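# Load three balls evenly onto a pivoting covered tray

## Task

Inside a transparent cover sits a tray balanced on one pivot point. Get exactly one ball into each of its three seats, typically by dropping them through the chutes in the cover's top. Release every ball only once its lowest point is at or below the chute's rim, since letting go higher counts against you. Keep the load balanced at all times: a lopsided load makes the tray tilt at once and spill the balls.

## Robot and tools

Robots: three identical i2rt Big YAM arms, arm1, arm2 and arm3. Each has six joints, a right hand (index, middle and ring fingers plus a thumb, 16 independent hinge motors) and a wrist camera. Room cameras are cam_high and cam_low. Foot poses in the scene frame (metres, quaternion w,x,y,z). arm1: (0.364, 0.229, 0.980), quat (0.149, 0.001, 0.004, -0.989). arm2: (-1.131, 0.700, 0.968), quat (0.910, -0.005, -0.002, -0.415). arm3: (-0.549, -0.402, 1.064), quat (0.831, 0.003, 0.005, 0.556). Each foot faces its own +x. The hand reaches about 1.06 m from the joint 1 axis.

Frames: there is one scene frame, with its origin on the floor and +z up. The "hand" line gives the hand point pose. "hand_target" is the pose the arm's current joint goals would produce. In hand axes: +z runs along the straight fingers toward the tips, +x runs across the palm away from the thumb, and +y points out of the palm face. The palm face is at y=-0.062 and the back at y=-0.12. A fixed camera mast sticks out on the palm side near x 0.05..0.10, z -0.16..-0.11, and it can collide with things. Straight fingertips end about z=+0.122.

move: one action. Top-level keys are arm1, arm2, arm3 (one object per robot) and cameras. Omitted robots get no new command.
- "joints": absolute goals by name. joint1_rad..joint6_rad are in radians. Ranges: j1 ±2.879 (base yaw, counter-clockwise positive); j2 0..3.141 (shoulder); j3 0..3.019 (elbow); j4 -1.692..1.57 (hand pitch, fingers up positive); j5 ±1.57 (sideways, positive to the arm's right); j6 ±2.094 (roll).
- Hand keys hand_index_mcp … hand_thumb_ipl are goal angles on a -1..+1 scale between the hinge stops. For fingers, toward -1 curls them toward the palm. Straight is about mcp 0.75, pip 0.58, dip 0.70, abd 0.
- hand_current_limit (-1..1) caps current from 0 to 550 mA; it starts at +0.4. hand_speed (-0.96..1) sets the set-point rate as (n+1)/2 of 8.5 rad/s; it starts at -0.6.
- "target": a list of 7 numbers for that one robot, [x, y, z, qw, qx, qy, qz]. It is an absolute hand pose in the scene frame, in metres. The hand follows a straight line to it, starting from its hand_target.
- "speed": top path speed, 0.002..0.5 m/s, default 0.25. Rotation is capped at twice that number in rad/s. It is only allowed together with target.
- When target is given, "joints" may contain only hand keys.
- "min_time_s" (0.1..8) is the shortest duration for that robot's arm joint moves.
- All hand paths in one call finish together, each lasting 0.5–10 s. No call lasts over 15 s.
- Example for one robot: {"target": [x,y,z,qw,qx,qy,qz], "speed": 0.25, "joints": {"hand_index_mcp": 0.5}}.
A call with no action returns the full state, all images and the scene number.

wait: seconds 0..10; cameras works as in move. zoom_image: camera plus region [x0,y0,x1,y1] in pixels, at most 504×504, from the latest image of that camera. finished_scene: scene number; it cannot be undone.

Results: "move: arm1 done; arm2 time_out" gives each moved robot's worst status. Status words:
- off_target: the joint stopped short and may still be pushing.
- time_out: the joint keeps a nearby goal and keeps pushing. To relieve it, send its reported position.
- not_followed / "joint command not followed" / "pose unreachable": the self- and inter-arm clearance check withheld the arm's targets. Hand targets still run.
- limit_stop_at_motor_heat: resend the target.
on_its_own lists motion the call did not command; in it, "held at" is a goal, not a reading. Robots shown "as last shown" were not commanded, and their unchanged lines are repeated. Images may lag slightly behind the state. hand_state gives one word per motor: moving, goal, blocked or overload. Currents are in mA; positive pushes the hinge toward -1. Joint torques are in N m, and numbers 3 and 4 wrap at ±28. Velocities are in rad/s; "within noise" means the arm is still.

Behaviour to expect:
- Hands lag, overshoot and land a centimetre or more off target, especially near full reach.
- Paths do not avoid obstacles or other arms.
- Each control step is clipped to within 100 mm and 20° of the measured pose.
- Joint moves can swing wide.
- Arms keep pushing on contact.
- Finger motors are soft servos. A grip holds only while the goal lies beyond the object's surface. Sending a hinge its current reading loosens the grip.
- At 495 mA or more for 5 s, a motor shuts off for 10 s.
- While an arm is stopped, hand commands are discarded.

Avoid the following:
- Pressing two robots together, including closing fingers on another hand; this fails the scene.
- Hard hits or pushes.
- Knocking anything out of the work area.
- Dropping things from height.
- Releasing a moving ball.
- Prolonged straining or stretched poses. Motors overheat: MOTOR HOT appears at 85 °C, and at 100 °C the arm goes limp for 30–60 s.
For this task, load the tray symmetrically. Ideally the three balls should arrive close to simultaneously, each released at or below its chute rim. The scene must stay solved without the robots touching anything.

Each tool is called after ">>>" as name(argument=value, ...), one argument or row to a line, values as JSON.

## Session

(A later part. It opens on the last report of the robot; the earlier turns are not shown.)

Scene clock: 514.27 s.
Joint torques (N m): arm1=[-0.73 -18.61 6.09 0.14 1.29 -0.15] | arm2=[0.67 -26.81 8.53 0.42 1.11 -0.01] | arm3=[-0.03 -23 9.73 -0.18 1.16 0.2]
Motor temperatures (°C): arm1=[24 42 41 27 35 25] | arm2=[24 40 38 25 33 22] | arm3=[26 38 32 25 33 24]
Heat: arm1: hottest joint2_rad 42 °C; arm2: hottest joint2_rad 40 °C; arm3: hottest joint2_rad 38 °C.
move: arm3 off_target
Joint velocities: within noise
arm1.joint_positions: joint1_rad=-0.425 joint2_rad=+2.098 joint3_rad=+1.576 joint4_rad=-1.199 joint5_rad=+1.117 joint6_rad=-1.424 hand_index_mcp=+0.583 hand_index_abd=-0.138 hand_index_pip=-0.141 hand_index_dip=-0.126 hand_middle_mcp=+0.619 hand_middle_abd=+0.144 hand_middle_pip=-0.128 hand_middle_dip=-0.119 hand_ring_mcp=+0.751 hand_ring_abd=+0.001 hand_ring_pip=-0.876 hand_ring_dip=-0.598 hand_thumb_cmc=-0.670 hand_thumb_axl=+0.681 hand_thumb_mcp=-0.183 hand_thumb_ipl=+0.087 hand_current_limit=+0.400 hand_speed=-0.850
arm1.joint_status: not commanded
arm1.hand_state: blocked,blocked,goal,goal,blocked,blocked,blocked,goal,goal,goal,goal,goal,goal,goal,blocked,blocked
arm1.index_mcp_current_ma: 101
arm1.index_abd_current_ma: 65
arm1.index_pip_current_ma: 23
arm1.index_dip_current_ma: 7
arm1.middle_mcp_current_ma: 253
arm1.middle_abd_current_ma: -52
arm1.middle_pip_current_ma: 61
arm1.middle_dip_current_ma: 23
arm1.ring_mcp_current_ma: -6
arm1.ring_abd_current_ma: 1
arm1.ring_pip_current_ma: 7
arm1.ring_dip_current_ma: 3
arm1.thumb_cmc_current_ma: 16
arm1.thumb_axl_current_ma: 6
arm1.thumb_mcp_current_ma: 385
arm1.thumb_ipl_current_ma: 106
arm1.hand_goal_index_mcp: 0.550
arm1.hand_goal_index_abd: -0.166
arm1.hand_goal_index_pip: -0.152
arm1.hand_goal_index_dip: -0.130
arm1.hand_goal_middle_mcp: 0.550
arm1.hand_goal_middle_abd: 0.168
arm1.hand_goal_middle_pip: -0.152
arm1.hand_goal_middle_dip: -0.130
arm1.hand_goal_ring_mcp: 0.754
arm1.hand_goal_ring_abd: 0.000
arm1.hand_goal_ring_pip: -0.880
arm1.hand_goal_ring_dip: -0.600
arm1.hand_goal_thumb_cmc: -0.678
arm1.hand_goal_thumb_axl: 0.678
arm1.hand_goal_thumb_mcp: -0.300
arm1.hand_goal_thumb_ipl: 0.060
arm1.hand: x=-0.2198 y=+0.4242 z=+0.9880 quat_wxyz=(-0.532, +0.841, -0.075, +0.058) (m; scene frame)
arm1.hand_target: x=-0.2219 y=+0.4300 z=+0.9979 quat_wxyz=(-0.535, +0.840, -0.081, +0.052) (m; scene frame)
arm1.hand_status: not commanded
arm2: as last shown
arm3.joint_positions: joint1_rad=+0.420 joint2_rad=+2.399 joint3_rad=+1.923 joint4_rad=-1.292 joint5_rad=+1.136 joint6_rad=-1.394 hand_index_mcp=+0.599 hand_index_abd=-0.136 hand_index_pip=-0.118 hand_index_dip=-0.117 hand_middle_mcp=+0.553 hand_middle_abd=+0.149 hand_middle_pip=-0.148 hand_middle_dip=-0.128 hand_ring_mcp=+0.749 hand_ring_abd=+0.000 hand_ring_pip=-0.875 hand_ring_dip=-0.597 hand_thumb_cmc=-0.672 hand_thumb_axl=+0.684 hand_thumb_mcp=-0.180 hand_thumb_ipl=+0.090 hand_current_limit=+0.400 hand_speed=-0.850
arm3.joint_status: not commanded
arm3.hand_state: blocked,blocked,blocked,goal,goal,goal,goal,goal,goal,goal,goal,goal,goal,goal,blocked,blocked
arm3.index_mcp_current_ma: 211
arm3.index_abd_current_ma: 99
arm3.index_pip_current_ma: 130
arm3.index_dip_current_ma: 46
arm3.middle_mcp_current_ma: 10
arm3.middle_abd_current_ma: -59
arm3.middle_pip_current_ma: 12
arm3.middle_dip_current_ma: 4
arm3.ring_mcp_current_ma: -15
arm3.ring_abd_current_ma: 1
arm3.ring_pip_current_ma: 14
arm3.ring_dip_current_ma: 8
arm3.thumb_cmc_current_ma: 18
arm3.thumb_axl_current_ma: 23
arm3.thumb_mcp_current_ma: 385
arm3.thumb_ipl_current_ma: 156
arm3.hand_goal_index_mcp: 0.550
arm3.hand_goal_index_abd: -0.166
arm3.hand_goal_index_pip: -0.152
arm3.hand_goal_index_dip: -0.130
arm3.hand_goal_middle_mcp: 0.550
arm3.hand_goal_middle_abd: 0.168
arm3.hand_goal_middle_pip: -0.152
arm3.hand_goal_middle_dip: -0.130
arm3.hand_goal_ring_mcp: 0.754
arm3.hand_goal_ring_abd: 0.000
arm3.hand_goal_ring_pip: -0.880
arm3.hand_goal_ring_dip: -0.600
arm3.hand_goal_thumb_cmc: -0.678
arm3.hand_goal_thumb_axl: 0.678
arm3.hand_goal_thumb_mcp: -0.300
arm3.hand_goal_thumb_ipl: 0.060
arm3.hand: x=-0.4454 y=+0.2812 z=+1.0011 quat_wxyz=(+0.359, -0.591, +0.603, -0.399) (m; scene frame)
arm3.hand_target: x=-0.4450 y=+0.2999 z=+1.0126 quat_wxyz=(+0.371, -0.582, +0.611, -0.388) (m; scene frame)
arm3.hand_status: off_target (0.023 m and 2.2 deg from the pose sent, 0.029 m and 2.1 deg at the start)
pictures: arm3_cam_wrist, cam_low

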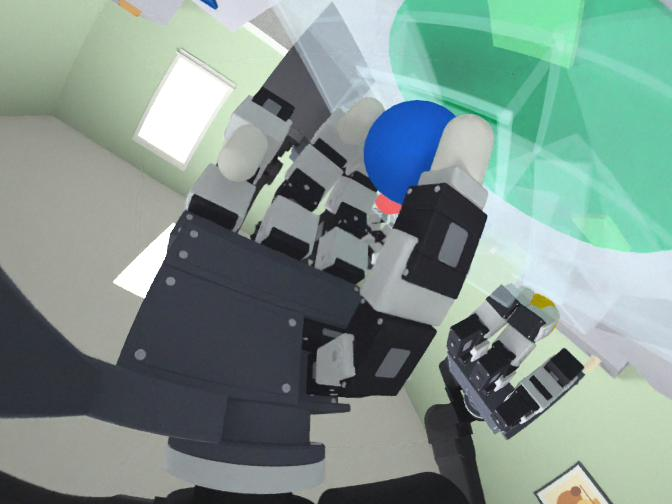

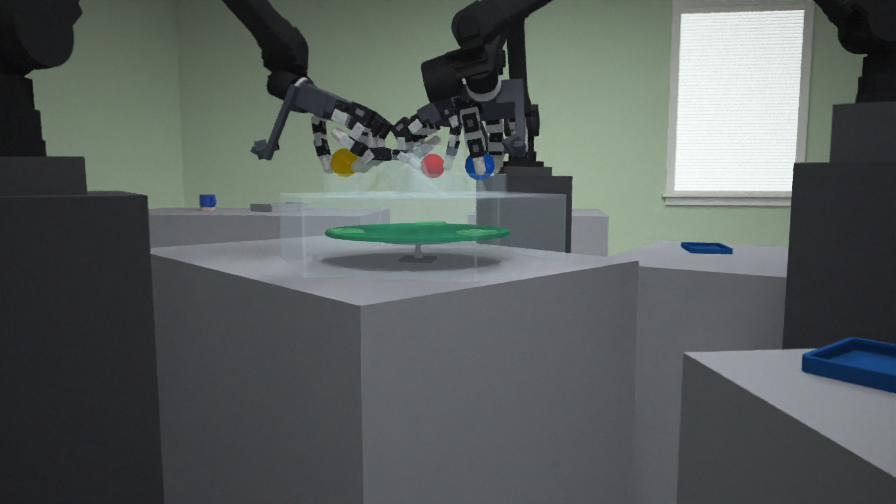

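>>> move(
  arm1={"joints":{"hand_speed":1.0}},
  arm2={"joints":{"hand_speed":1.0}},
  arm3={"joints":{"hand_speed":1.0}},
)

>>> move(
  arm1={"joints":{"hand_index_mcp":0.88,"hand_middle_mcp":0.88,"hand_thumb_mcp":0.06}},
  arm2={"joints":{"hand_index_mcp":0.88,"hand_middle_mcp":0.88,"hand_thumb_mcp":0.06}},
  arm3={"joints":{"hand_index_mcp":0.88,"hand_middle_mcp":0.88,"hand_thumb_mcp":0.06}},
  cameras=["all"],
)

>>> wait(
  seconds=0.5,
  cameras=["cam_low","cam_high"],
)

Scene clock: 528.13 s.
Joint torques (N m): arm1=[-0.79 -18.73 6.01 0.17 1.3 -0.14] | arm2=[0.73 -26.75 8.5 0.39 1.11 -0.01] | arm3=[-0.03 -23 9.74 -0.25 1.16 0.2]
Motor temperatures (°C): arm1=[24 42 41 27 35 25] | arm2=[24 40 38 25 33 22] | arm3=[26 40 35 25 33 24]
Heat: arm1: hottest joint2_rad 42 °C; arm2: hottest joint2_rad 40 °C; arm3: hottest joint2_rad 40 °C.
move: arm1 done; arm2 done; arm3 done
Joint velocities: within noise
arm1.joint_positions: joint1_rad=-0.425 joint2_rad=+2.098 joint3_rad=+1.576 joint4_rad=-1.199 joint5_rad=+1.117 joint6_rad=-1.424 hand_index_mcp=+0.583 hand_index_abd=-0.138 hand_index_pip=-0.141 hand_index_dip=-0.126 hand_middle_mcp=+0.619 hand_middle_abd=+0.144 hand_middle_pip=-0.128 hand_middle_dip=-0.119 hand_ring_mcp=+0.751 hand_ring_abd=+0.001 hand_ring_pip=-0.876 hand_ring_dip=-0.598 hand_thumb_cmc=-0.670 hand_thumb_axl=+0.681 hand_thumb_mcp=-0.183 hand_thumb_ipl=+0.087 hand_current_limit=+0.400 hand_speed=+1.000
arm1.joint_status: all done
arm1.hand_state: blocked,blocked,goal,goal,blocked,blocked,blocked,goal,goal,goal,goal,goal,goal,goal,blocked,blocked
arm1.index_mcp_current_ma: 101
arm1.index_abd_current_ma: 65
arm1.index_pip_current_ma: 23
arm1.index_dip_current_ma: 7
arm1.middle_mcp_current_ma: 253
arm1.middle_abd_current_ma: -52
arm1.middle_pip_current_ma: 61
arm1.middle_dip_current_ma: 23
arm1.ring_mcp_current_ma: -6
arm1.ring_abd_current_ma: 1
arm1.ring_pip_current_ma: 7
arm1.ring_dip_current_ma: 3
arm1.thumb_cmc_current_ma: 16
arm1.thumb_axl_current_ma: 6
arm1.thumb_mcp_current_ma: 385
arm1.thumb_ipl_current_ma: 106
arm1.hand_goal_index_mcp: 0.550
arm1.hand_goal_index_abd: -0.166
arm1.hand_goal_index_pip: -0.152
arm1.hand_goal_index_dip: -0.130
arm1.hand_goal_middle_mcp: 0.550
arm1.hand_goal_middle_abd: 0.168
arm1.hand_goal_middle_pip: -0.152
arm1.hand_goal_middle_dip: -0.130
arm1.hand_goal_ring_mcp: 0.754
arm1.hand_goal_ring_abd: 0.000
arm1.hand_goal_ring_pip: -0.880
arm1.hand_goal_ring_dip: -0.600
arm1.hand_goal_thumb_cmc: -0.678
arm1.hand_goal_thumb_axl: 0.678
arm1.hand_goal_thumb_mcp: -0.300
arm1.hand_goal_thumb_ipl: 0.060
arm1.hand: x=-0.2198 y=+0.4242 z=+0.9880 quat_wxyz=(-0.532, +0.841, -0.075, +0.058) (m; scene frame)
arm1.hand_target: x=-0.2219 y=+0.4300 z=+0.9979 quat_wxyz=(-0.535, +0.840, -0.081, +0.052) (m; scene frame)
arm1.hand_status: not commanded
arm2.joint_positions: joint1_rad=+0.793 joint2_rad=+2.317 joint3_rad=+1.996 joint4_rad=-1.428 joint5_rad=+1.115 joint6_rad=-1.413 hand_index_mcp=+0.585 hand_index_abd=-0.135 hand_index_pip=-0.139 hand_index_dip=-0.125 hand_middle_mcp=+0.581 hand_middle_abd=+0.145 hand_middle_pip=-0.140 hand_middle_dip=-0.125 hand_ring_mcp=+0.749 hand_ring_abd=+0.001 hand_ring_pip=-0.876 hand_ring_dip=-0.598 hand_thumb_cmc=-0.676 hand_thumb_axl=+0.678 hand_thumb_mcp=-0.174 hand_thumb_ipl=+0.082 hand_current_limit=+0.400 hand_speed=+1.000
arm2.joint_status: all done
arm2.hand_state: blocked,blocked,goal,goal,blocked,blocked,goal,goal,goal,goal,goal,goal,goal,goal,blocked,blocked
arm2.index_mcp_current_ma: 103
arm2.index_abd_current_ma: 68
arm2.index_pip_current_ma: 28
arm2.index_dip_current_ma: 8
arm2.middle_mcp_current_ma: 88
arm2.middle_abd_current_ma: -48
arm2.middle_pip_current_ma: 25
arm2.middle_dip_current_ma: 8
arm2.ring_mcp_current_ma: -9
arm2.ring_abd_current_ma: 1
arm2.ring_pip_current_ma: 7
arm2.ring_dip_current_ma: 3
arm2.thumb_cmc_current_ma: 2
arm2.thumb_axl_current_ma: 0
arm2.thumb_mcp_current_ma: 385
arm2.thumb_ipl_current_ma: 76
arm2.hand_goal_index_mcp: 0.550
arm2.hand_goal_index_abd: -0.166
arm2.hand_goal_index_pip: -0.152
arm2.hand_goal_index_dip: -0.130
arm2.hand_goal_middle_mcp: 0.550
arm2.hand_goal_middle_abd: 0.168
arm2.hand_goal_middle_pip: -0.152
arm2.hand_goal_middle_dip: -0.130
arm2.hand_goal_ring_mcp: 0.754
arm2.hand_goal_ring_abd: 0.000
arm2.hand_goal_ring_pip: -0.880
arm2.hand_goal_ring_dip: -0.600
arm2.hand_goal_thumb_cmc: -0.678
arm2.hand_goal_thumb_axl: 0.678
arm2.hand_goal_thumb_mcp: -0.300
arm2.hand_goal_thumb_ipl: 0.060
arm2.hand: x=-0.4529 y=+0.5361 z=+0.9857 quat_wxyz=(-0.050, +0.046, +0.842, -0.534) (m; scene frame)
arm2.hand_target: x=-0.4473 y=+0.5330 z=+1.0009 quat_wxyz=(-0.036, +0.057, +0.841, -0.536) (m; scene frame)
arm2.hand_status: not commanded
arm3.joint_positions: joint1_rad=+0.420 joint2_rad=+2.399 joint3_rad=+1.923 joint4_rad=-1.293 joint5_rad=+1.136 joint6_rad=-1.394 hand_index_mcp=+0.599 hand_index_abd=-0.136 hand_index_pip=-0.118 hand_index_dip=-0.117 hand_middle_mcp=+0.553 hand_middle_abd=+0.149 hand_middle_pip=-0.148 hand_middle_dip=-0.128 hand_ring_mcp=+0.749 hand_ring_abd=+0.000 hand_ring_pip=-0.875 hand_ring_dip=-0.597 hand_thumb_cmc=-0.672 hand_thumb_axl=+0.684 hand_thumb_mcp=-0.180 hand_thumb_ipl=+0.090 hand_current_limit=+0.400 hand_speed=+1.000
arm3.joint_status: all done
arm3.hand_state: blocked,blocked,blocked,goal,goal,goal,goal,goal,goal,goal,goal,goal,goal,goal,blocked,blocked
arm3.index_mcp_current_ma: 211
arm3.index_abd_current_ma: 99
arm3.index_pip_current_ma: 130
arm3.index_dip_current_ma: 46
arm3.middle_mcp_current_ma: 10
arm3.middle_abd_current_ma: -59
arm3.middle_pip_current_ma: 12
arm3.middle_dip_current_ma: 4
arm3.ring_mcp_current_ma: -15
arm3.ring_abd_current_ma: 1
arm3.ring_pip_current_ma: 14
arm3.ring_dip_current_ma: 8
arm3.thumb_cmc_current_ma: 18
arm3.thumb_axl_current_ma: 23
arm3.thumb_mcp_current_ma: 385
arm3.thumb_ipl_current_ma: 156
arm3.hand_goal_index_mcp: 0.550
arm3.hand_goal_index_abd: -0.166
arm3.hand_goal_index_pip: -0.152
arm3.hand_goal_index_dip: -0.130
arm3.hand_goal_middle_mcp: 0.550
arm3.hand_goal_middle_abd: 0.168
arm3.hand_goal_middle_pip: -0.152
arm3.hand_goal_middle_dip: -0.130
arm3.hand_goal_ring_mcp: 0.754
arm3.hand_goal_ring_abd: 0.000
arm3.hand_goal_ring_pip: -0.880
arm3.hand_goal_ring_dip: -0.600
arm3.hand_goal_thumb_cmc: -0.678
arm3.hand_goal_thumb_axl: 0.678
arm3.hand_goal_thumb_mcp: -0.300
arm3.hand_goal_thumb_ipl: 0.060
arm3.hand: x=-0.4454 y=+0.2811 z=+1.0011 quat_wxyz=(+0.359, -0.591, +0.603, -0.399) (m; scene frame)
arm3.hand_target: x=-0.4450 y=+0.2999 z=+1.0126 quat_wxyz=(+0.371, -0.582, +0.611, -0.388) (m; scene frame)
arm3.hand_status: not commanded
pictures: none

Scene clock: 528.87 s.
Joint torques (N m): arm1=[-0.91 -18.49 6.08 0.16 1.02 -0.16] | arm2=[0.26 -26.52 8.57 0.39 0.91 0] | arm3=[0.44 -23.12 8.9 -0.06 1 0.21]
Motor temperatures (°C): arm1=[24 42 41 27 35 25] | arm2=[24 40 38 25 33 22] | arm3=[26 40 35 25 33 24]
Heat: arm1: hottest joint2_rad 42 °C; arm2: hottest joint2_rad 40 °C; arm3: hottest joint2_rad 40 °C.
move: arm1 off_target; arm2 done; arm3 off_target
Joint velocities: within noise
arm1.joint_positions: joint1_rad=-0.425 joint2_rad=+2.098 joint3_rad=+1.576 joint4_rad=-1.199 joint5_rad=+1.124 joint6_rad=-1.424 hand_index_mcp=+0.850 hand_index_abd=-0.138 hand_index_pip=-0.154 hand_index_dip=-0.127 hand_middle_mcp=+0.875 hand_middle_abd=+0.144 hand_middle_pip=-0.147 hand_middle_dip=-0.126 hand_ring_mcp=+0.750 hand_ring_abd=+0.001 hand_ring_pip=-0.876 hand_ring_dip=-0.598 hand_thumb_cmc=-0.674 hand_thumb_axl=+0.680 hand_thumb_mcp=+0.058 hand_thumb_ipl=+0.062 hand_current_limit=+0.400 hand_speed=+1.000
arm1.joint_status: hand_index_mcp off_target (ended at +0.850, target +0.880); the others done
arm1.hand_state: blocked,blocked,goal,goal,goal,blocked,goal,goal,goal,goal,goal,goal,goal,goal,goal,goal
arm1.index_mcp_current_ma: -90
arm1.index_abd_current_ma: 64
arm1.index_pip_current_ma: -3
arm1.index_dip_current_ma: 4
arm1.middle_mcp_current_ma: -9
arm1.middle_abd_current_ma: -52
arm1.middle_pip_current_ma: 9
arm1.middle_dip_current_ma: 6
arm1.ring_mcp_current_ma: -6
arm1.ring_abd_current_ma: 1
arm1.ring_pip_current_ma: 7
arm1.ring_dip_current_ma: 3
arm1.thumb_cmc_current_ma: 7
arm1.thumb_axl_current_ma: 4
arm1.thumb_mcp_current_ma: -4
arm1.thumb_ipl_current_ma: 4
arm1.hand_goal_index_mcp: 0.880
arm1.hand_goal_index_abd: -0.166
arm1.hand_goal_index_pip: -0.152
arm1.hand_goal_index_dip: -0.130
arm1.hand_goal_middle_mcp: 0.880
arm1.hand_goal_middle_abd: 0.168
arm1.hand_goal_middle_pip: -0.152
arm1.hand_goal_middle_dip: -0.130
arm1.hand_goal_ring_mcp: 0.754
arm1.hand_goal_ring_abd: 0.000
arm1.hand_goal_ring_pip: -0.880
arm1.hand_goal_ring_dip: -0.600
arm1.hand_goal_thumb_cmc: -0.678
arm1.hand_goal_thumb_axl: 0.678
arm1.hand_goal_thumb_mcp: 0.060
arm1.hand_goal_thumb_ipl: 0.060
arm1.hand: x=-0.2198 y=+0.4253 z=+0.9889 quat_wxyz=(-0.535, +0.839, -0.075, +0.058) (m; scene frame)
arm1.hand_target: x=-0.2219 y=+0.4300 z=+0.9979 quat_wxyz=(-0.535, +0.839, -0.081, +0.052) (m; scene frame)
arm1.hand_status: not commanded
arm2.joint_positions: joint1_rad=+0.793 joint2_rad=+2.314 joint3_rad=+1.996 joint4_rad=-1.428 joint5_rad=+1.121 joint6_rad=-1.413 hand_index_mcp=+0.864 hand_index_abd=-0.135 hand_index_pip=-0.150 hand_index_dip=-0.127 hand_middle_mcp=+0.861 hand_middle_abd=+0.145 hand_middle_pip=-0.152 hand_middle_dip=-0.126 hand_ring_mcp=+0.749 hand_ring_abd=+0.001 hand_ring_pip=-0.876 hand_ring_dip=-0.598 hand_thumb_cmc=-0.678 hand_thumb_axl=+0.678 hand_thumb_mcp=+0.057 hand_thumb_ipl=+0.058 hand_current_limit=+0.400 hand_speed=+1.000
arm2.joint_status: all done
arm2.hand_state: goal,blocked,goal,goal,goal,blocked,goal,goal,goal,goal,goal,goal,goal,goal,goal,goal
arm2.index_mcp_current_ma: -37
arm2.index_abd_current_ma: 68
arm2.index_pip_current_ma: 2
arm2.index_dip_current_ma: 4
arm2.middle_mcp_current_ma: -48
arm2.middle_abd_current_ma: -48
arm2.middle_pip_current_ma: 0
arm2.middle_dip_current_ma: 6
arm2.ring_mcp_current_ma: -9
arm2.ring_abd_current_ma: 1
arm2.ring_pip_current_ma: 7
arm2.ring_dip_current_ma: 3
arm2.thumb_cmc_current_ma: 0
arm2.thumb_axl_current_ma: 0
arm2.thumb_mcp_current_ma: -6
arm2.thumb_ipl_current_ma: -4
arm2.hand_goal_index_mcp: 0.880
arm2.hand_goal_index_abd: -0.166
arm2.hand_goal_index_pip: -0.152
arm2.hand_goal_index_dip: -0.130
arm2.hand_goal_middle_mcp: 0.880
arm2.hand_goal_middle_abd: 0.168
arm2.hand_goal_middle_pip: -0.152
arm2.hand_goal_middle_dip: -0.130
arm2.hand_goal_ring_mcp: 0.754
arm2.hand_goal_ring_abd: 0.000
arm2.hand_goal_ring_pip: -0.880
arm2.hand_goal_ring_dip: -0.600
arm2.hand_goal_thumb_cmc: -0.678
arm2.hand_goal_thumb_axl: 0.678
arm2.hand_goal_thumb_mcp: 0.060
arm2.hand_goal_thumb_ipl: 0.060
arm2.hand: x=-0.4525 y=+0.5350 z=+0.9885 quat_wxyz=(-0.049, +0.047, +0.841, -0.537) (m; scene frame)
arm2.hand_target: x=-0.4472 y=+0.5330 z=+1.0011 quat_wxyz=(-0.036, +0.057, +0.841, -0.536) (m; scene frame)
arm2.hand_status: not commanded
arm3.joint_positions: joint1_rad=+0.416 joint2_rad=+2.399 joint3_rad=+1.937 joint4_rad=-1.297 joint5_rad=+1.140 joint6_rad=-1.394 hand_index_mcp=+0.878 hand_index_abd=-0.139 hand_index_pip=-0.149 hand_index_dip=-0.127 hand_middle_mcp=+0.843 hand_middle_abd=+0.149 hand_middle_pip=-0.156 hand_middle_dip=-0.128 hand_ring_mcp=+0.749 hand_ring_abd=+0.000 hand_ring_pip=-0.875 hand_ring_dip=-0.597 hand_thumb_cmc=-0.679 hand_thumb_axl=+0.676 hand_thumb_mcp=+0.057 hand_thumb_ipl=+0.058 hand_current_limit=+0.400 hand_speed=+1.000
arm3.joint_status: hand_middle_mcp off_target (ended at +0.843, target +0.880); the others done
arm3.hand_state: goal,blocked,goal,goal,blocked,goal,goal,goal,goal,goal,goal,goal,goal,goal,goal,goal
arm3.index_mcp_current_ma: -6
arm3.index_abd_current_ma: 88
arm3.index_pip_current_ma: 8
arm3.index_dip_current_ma: 9
arm3.middle_mcp_current_ma: -154
arm3.middle_abd_current_ma: -59
arm3.middle_pip_current_ma: -12
arm3.middle_dip_current_ma: 4
arm3.ring_mcp_current_ma: -16
arm3.ring_abd_current_ma: 1
arm3.ring_pip_current_ma: 14
arm3.ring_dip_current_ma: 8
arm3.thumb_cmc_current_ma: -4
arm3.thumb_axl_current_ma: -5
arm3.thumb_mcp_current_ma: -13
arm3.thumb_ipl_current_ma: -8
arm3.hand_goal_index_mcp: 0.880
arm3.hand_goal_index_abd: -0.166
arm3.hand_goal_index_pip: -0.152
arm3.hand_goal_index_dip: -0.130
arm3.hand_goal_middle_mcp: 0.880
arm3.hand_goal_middle_abd: 0.168
arm3.hand_goal_middle_pip: -0.152
arm3.hand_goal_middle_dip: -0.130
arm3.hand_goal_ring_mcp: 0.754
arm3.hand_goal_ring_abd: 0.000
arm3.hand_goal_ring_pip: -0.880
arm3.hand_goal_ring_dip: -0.600
arm3.hand_goal_thumb_cmc: -0.678
arm3.hand_goal_thumb_axl: 0.678
arm3.hand_goal_thumb_mcp: 0.060
arm3.hand_goal_thumb_ipl: 0.060
arm3.hand: x=-0.4422 y=+0.2853 z=+1.0061 quat_wxyz=(+0.363, -0.587, +0.605, -0.398) (m; scene frame)
arm3.hand_target: x=-0.4451 y=+0.3000 z=+1.0126 quat_wxyz=(+0.371, -0.582, +0.611, -0.388) (m; scene frame)
arm3.hand_status: not commanded
pictures: arm1_cam_wrist, arm2_cam_wrist, arm3_cam_wrist, cam_high, cam_low

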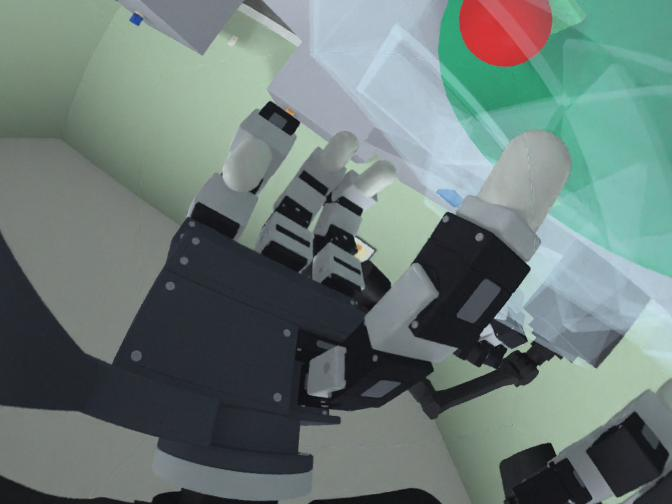

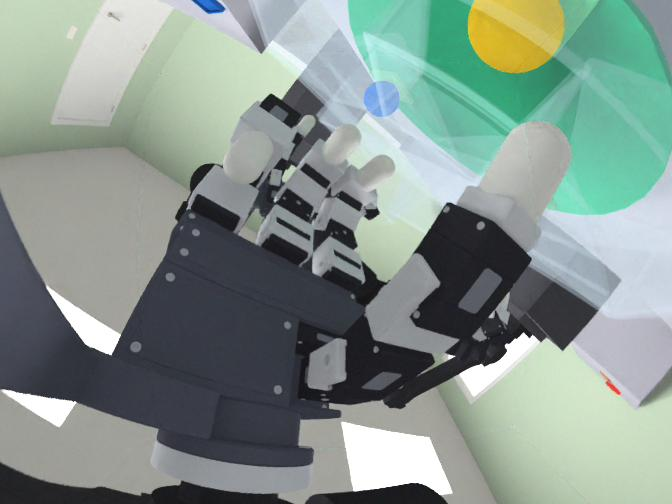

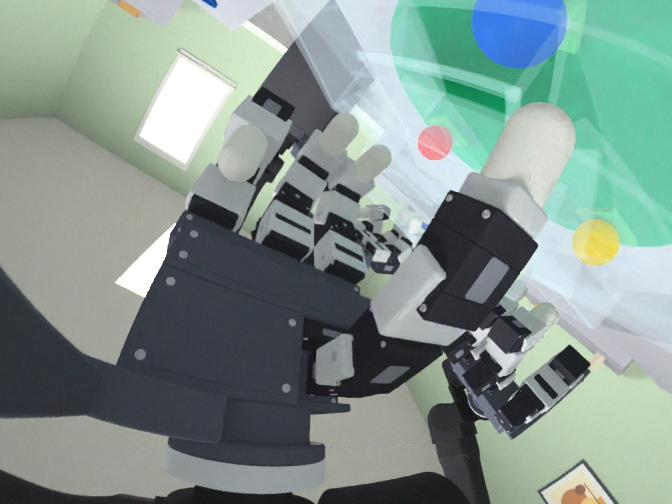

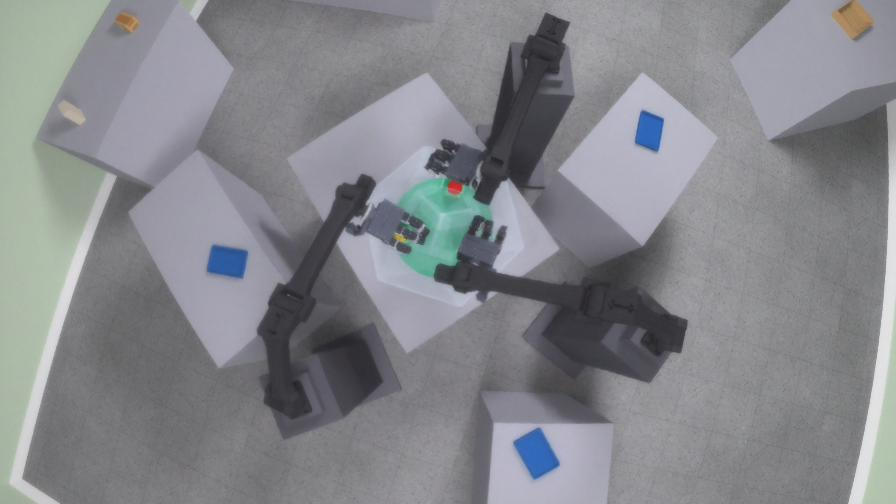

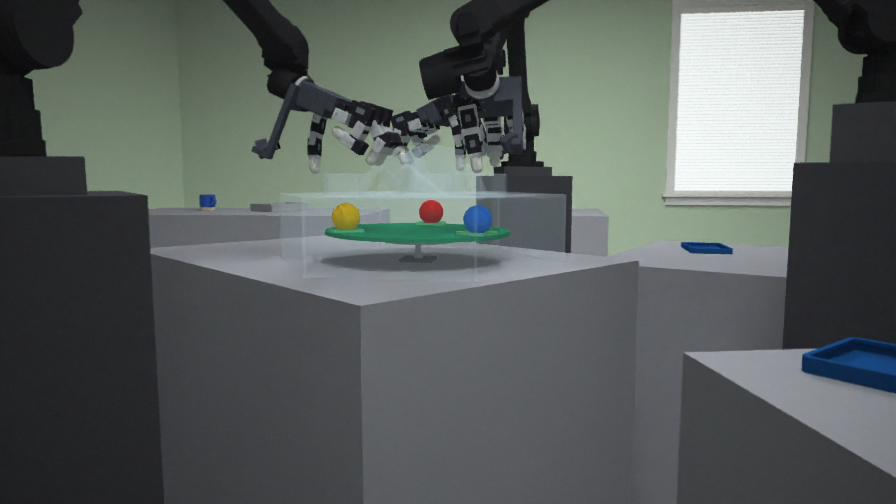

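Scene clock: 529.37 s.
Joint torques (N m): arm1=[-0.85 -18.73 6.05 0.18 1.04 -0.13] | arm2=[0.85 -26.52 8.5 0.4 0.92 -0.02] | arm3=[0.26 -23.06 8.9 -0.03 1 0.2]
Motor temperatures (°C): arm1=[24 42 41 27 35 25] | arm2=[24 40 38 25 33 22] | arm3=[26 40 35 25 33 24]
Heat: arm1: hottest joint2_rad 42 °C; arm2: hottest joint2_rad 40 °C; arm3: hottest joint2_rad 40 °C.
Joint velocities: within noise
arm1.joint_positions: joint1_rad=-0.425 joint2_rad=+2.098 joint3_rad=+1.576 joint4_rad=-1.199 joint5_rad=+1.124 joint6_rad=-1.424 hand_index_mcp=+0.850 hand_index_abd=-0.138 hand_index_pip=-0.154 hand_index_dip=-0.127 hand_middle_mcp=+0.875 hand_middle_abd=+0.144 hand_middle_pip=-0.147 hand_middle_dip=-0.126 hand_ring_mcp=+0.750 hand_ring_abd=+0.001 hand_ring_pip=-0.876 hand_ring_dip=-0.598 hand_thumb_cmc=-0.674 hand_thumb_axl=+0.680 hand_thumb_mcp=+0.058 hand_thumb_ipl=+0.062 hand_current_limit=+0.400 hand_speed=+1.000
arm1.joint_status: hand_index_mcp off_target (ended at +0.850, target +0.880); the others done
arm1.hand_state: blocked,blocked,goal,goal,goal,blocked,goal,goal,goal,goal,goal,goal,goal,goal,goal,goal
arm1.index_mcp_current_ma: -90
arm1.index_abd_current_ma: 64
arm1.index_pip_current_ma: -3
arm1.index_dip_current_ma: 4
arm1.middle_mcp_current_ma: -9
arm1.middle_abd_current_ma: -52
arm1.middle_pip_current_ma: 9
arm1.middle_dip_current_ma: 6
arm1.ring_mcp_current_ma: -6
arm1.ring_abd_current_ma: 1
arm1.ring_pip_current_ma: 7
arm1.ring_dip_current_ma: 3
arm1.thumb_cmc_current_ma: 7
arm1.thumb_axl_current_ma: 4
arm1.thumb_mcp_current_ma: -4
arm1.thumb_ipl_current_ma: 4
arm1.hand_goal_index_mcp: 0.880
arm1.hand_goal_index_abd: -0.166
arm1.hand_goal_index_pip: -0.152
arm1.hand_goal_index_dip: -0.130
arm1.hand_goal_middle_mcp: 0.880
arm1.hand_goal_middle_abd: 0.168
arm1.hand_goal_middle_pip: -0.152
arm1.hand_goal_middle_dip: -0.130
arm1.hand_goal_ring_mcp: 0.754
arm1.hand_goal_ring_abd: 0.000
arm1.hand_goal_ring_pip: -0.880
arm1.hand_goal_ring_dip: -0.600
arm1.hand_goal_thumb_cmc: -0.678
arm1.hand_goal_thumb_axl: 0.678
arm1.hand_goal_thumb_mcp: 0.060
arm1.hand_goal_thumb_ipl: 0.060
arm1.hand: x=-0.2198 y=+0.4253 z=+0.9889 quat_wxyz=(-0.535, +0.839, -0.075, +0.058) (m; scene frame)
arm1.hand_target: x=-0.2219 y=+0.4300 z=+0.9979 quat_wxyz=(-0.535, +0.839, -0.081, +0.052) (m; scene frame)
arm1.hand_status: not commanded
arm2.joint_positions: joint1_rad=+0.793 joint2_rad=+2.314 joint3_rad=+1.996 joint4_rad=-1.428 joint5_rad=+1.121 joint6_rad=-1.413 hand_index_mcp=+0.864 hand_index_abd=-0.135 hand_index_pip=-0.150 hand_index_dip=-0.127 hand_middle_mcp=+0.861 hand_middle_abd=+0.145 hand_middle_pip=-0.152 hand_middle_dip=-0.126 hand_ring_mcp=+0.749 hand_ring_abd=+0.001 hand_ring_pip=-0.876 hand_ring_dip=-0.598 hand_thumb_cmc=-0.678 hand_thumb_axl=+0.678 hand_thumb_mcp=+0.057 hand_thumb_ipl=+0.058 hand_current_limit=+0.400 hand_speed=+1.000
arm2.joint_status: all done
arm2.hand_state: goal,blocked,goal,goal,goal,blocked,goal,goal,goal,goal,goal,goal,goal,goal,goal,goal
arm2.index_mcp_current_ma: -37
arm2.index_abd_current_ma: 68
arm2.index_pip_current_ma: 2
arm2.index_dip_current_ma: 4
arm2.middle_mcp_current_ma: -48
arm2.middle_abd_current_ma: -48
arm2.middle_pip_current_ma: 0
arm2.middle_dip_current_ma: 6
arm2.ring_mcp_current_ma: -9
arm2.ring_abd_current_ma: 1
arm2.ring_pip_current_ma: 7
arm2.ring_dip_current_ma: 3
arm2.thumb_cmc_current_ma: 0
arm2.thumb_axl_current_ma: 0
arm2.thumb_mcp_current_ma: -6
arm2.thumb_ipl_current_ma: -4
arm2.hand_goal_index_mcp: 0.880
arm2.hand_goal_index_abd: -0.166
arm2.hand_goal_index_pip: -0.152
arm2.hand_goal_index_dip: -0.130
arm2.hand_goal_middle_mcp: 0.880
arm2.hand_goal_middle_abd: 0.168
arm2.hand_goal_middle_pip: -0.152
arm2.hand_goal_middle_dip: -0.130
arm2.hand_goal_ring_mcp: 0.754
arm2.hand_goal_ring_abd: 0.000
arm2.hand_goal_ring_pip: -0.880
arm2.hand_goal_ring_dip: -0.600
arm2.hand_goal_thumb_cmc: -0.678
arm2.hand_goal_thumb_axl: 0.678
arm2.hand_goal_thumb_mcp: 0.060
arm2.hand_goal_thumb_ipl: 0.060
arm2.hand: x=-0.4525 y=+0.5350 z=+0.9885 quat_wxyz=(-0.049, +0.047, +0.841, -0.537) (m; scene frame)
arm2.hand_target: x=-0.4472 y=+0.5330 z=+1.0011 quat_wxyz=(-0.036, +0.057, +0.841, -0.536) (m; scene frame)
arm2.hand_status: not commanded
arm3.joint_positions: joint1_rad=+0.416 joint2_rad=+2.399 joint3_rad=+1.937 joint4_rad=-1.297 joint5_rad=+1.140 joint6_rad=-1.394 hand_index_mcp=+0.878 hand_index_abd=-0.139 hand_index_pip=-0.149 hand_index_dip=-0.127 hand_middle_mcp=+0.843 hand_middle_abd=+0.149 hand_middle_pip=-0.156 hand_middle_dip=-0.128 hand_ring_mcp=+0.749 hand_ring_abd=+0.000 hand_ring_pip=-0.875 hand_ring_dip=-0.597 hand_thumb_cmc=-0.679 hand_thumb_axl=+0.676 hand_thumb_mcp=+0.057 hand_thumb_ipl=+0.058 hand_current_limit=+0.400 hand_speed=+1.000
arm3.joint_status: hand_middle_mcp off_target (ended at +0.843, target +0.880); the others done
arm3.hand_state: goal,blocked,goal,goal,blocked,goal,goal,goal,goal,goal,goal,goal,goal,goal,goal,goal
arm3.index_mcp_current_ma: -6
arm3.index_abd_current_ma: 88
arm3.index_pip_current_ma: 8
arm3.index_dip_current_ma: 9
arm3.middle_mcp_current_ma: -154
arm3.middle_abd_current_ma: -59
arm3.middle_pip_current_ma: -12
arm3.middle_dip_current_ma: 4
arm3.ring_mcp_current_ma: -16
arm3.ring_abd_current_ma: 1
arm3.ring_pip_current_ma: 14
arm3.ring_dip_current_ma: 8
arm3.thumb_cmc_current_ma: -4
arm3.thumb_axl_current_ma: -5
arm3.thumb_mcp_current_ma: -13
arm3.thumb_ipl_current_ma: -8
arm3.hand_goal_index_mcp: 0.880
arm3.hand_goal_index_abd: -0.166
arm3.hand_goal_index_pip: -0.152
arm3.hand_goal_index_dip: -0.130
arm3.hand_goal_middle_mcp: 0.880
arm3.hand_goal_middle_abd: 0.168
arm3.hand_goal_middle_pip: -0.152
arm3.hand_goal_middle_dip: -0.130
arm3.hand_goal_ring_mcp: 0.754
arm3.hand_goal_ring_abd: 0.000
arm3.hand_goal_ring_pip: -0.880
arm3.hand_goal_ring_dip: -0.600
arm3.hand_goal_thumb_cmc: -0.678
arm3.hand_goal_thumb_axl: 0.678
arm3.hand_goal_thumb_mcp: 0.060
arm3.hand_goal_thumb_ipl: 0.060
arm3.hand: x=-0.4422 y=+0.2853 z=+1.0061 quat_wxyz=(+0.363, -0.587, +0.605, -0.398) (m; scene frame)
arm3.hand_target: x=-0.4451 y=+0.3000 z=+1.0126 quat_wxyz=(+0.371, -0.582, +0.611, -0.388) (m; scene frame)
arm3.hand_status: not commanded
wait: 0.50 s; at rest by 0.27 s
pictures: cam_high, cam_low

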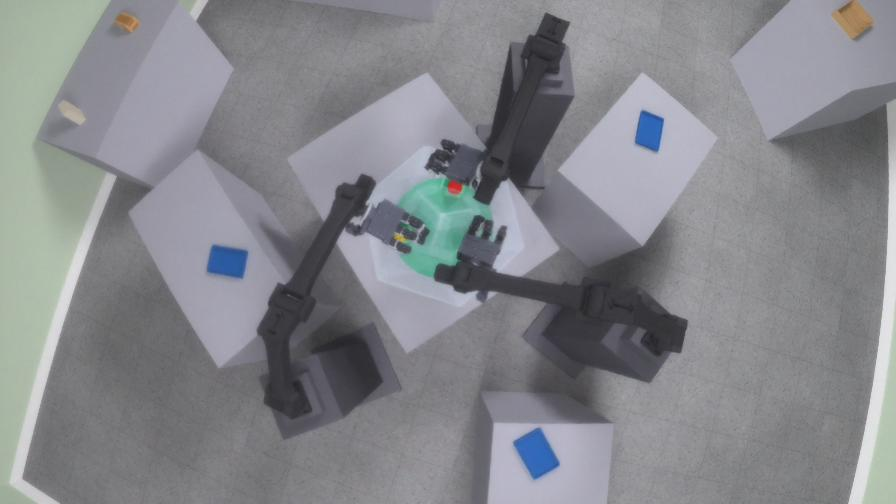

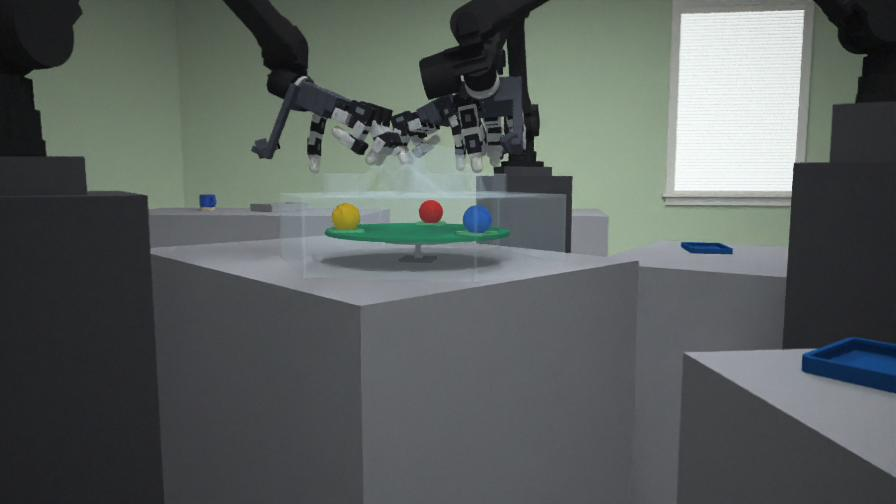

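All three balls are seated and the tray is level.

>>> finished_scene(
  scene=3,
)

The scene is finished: the task was done.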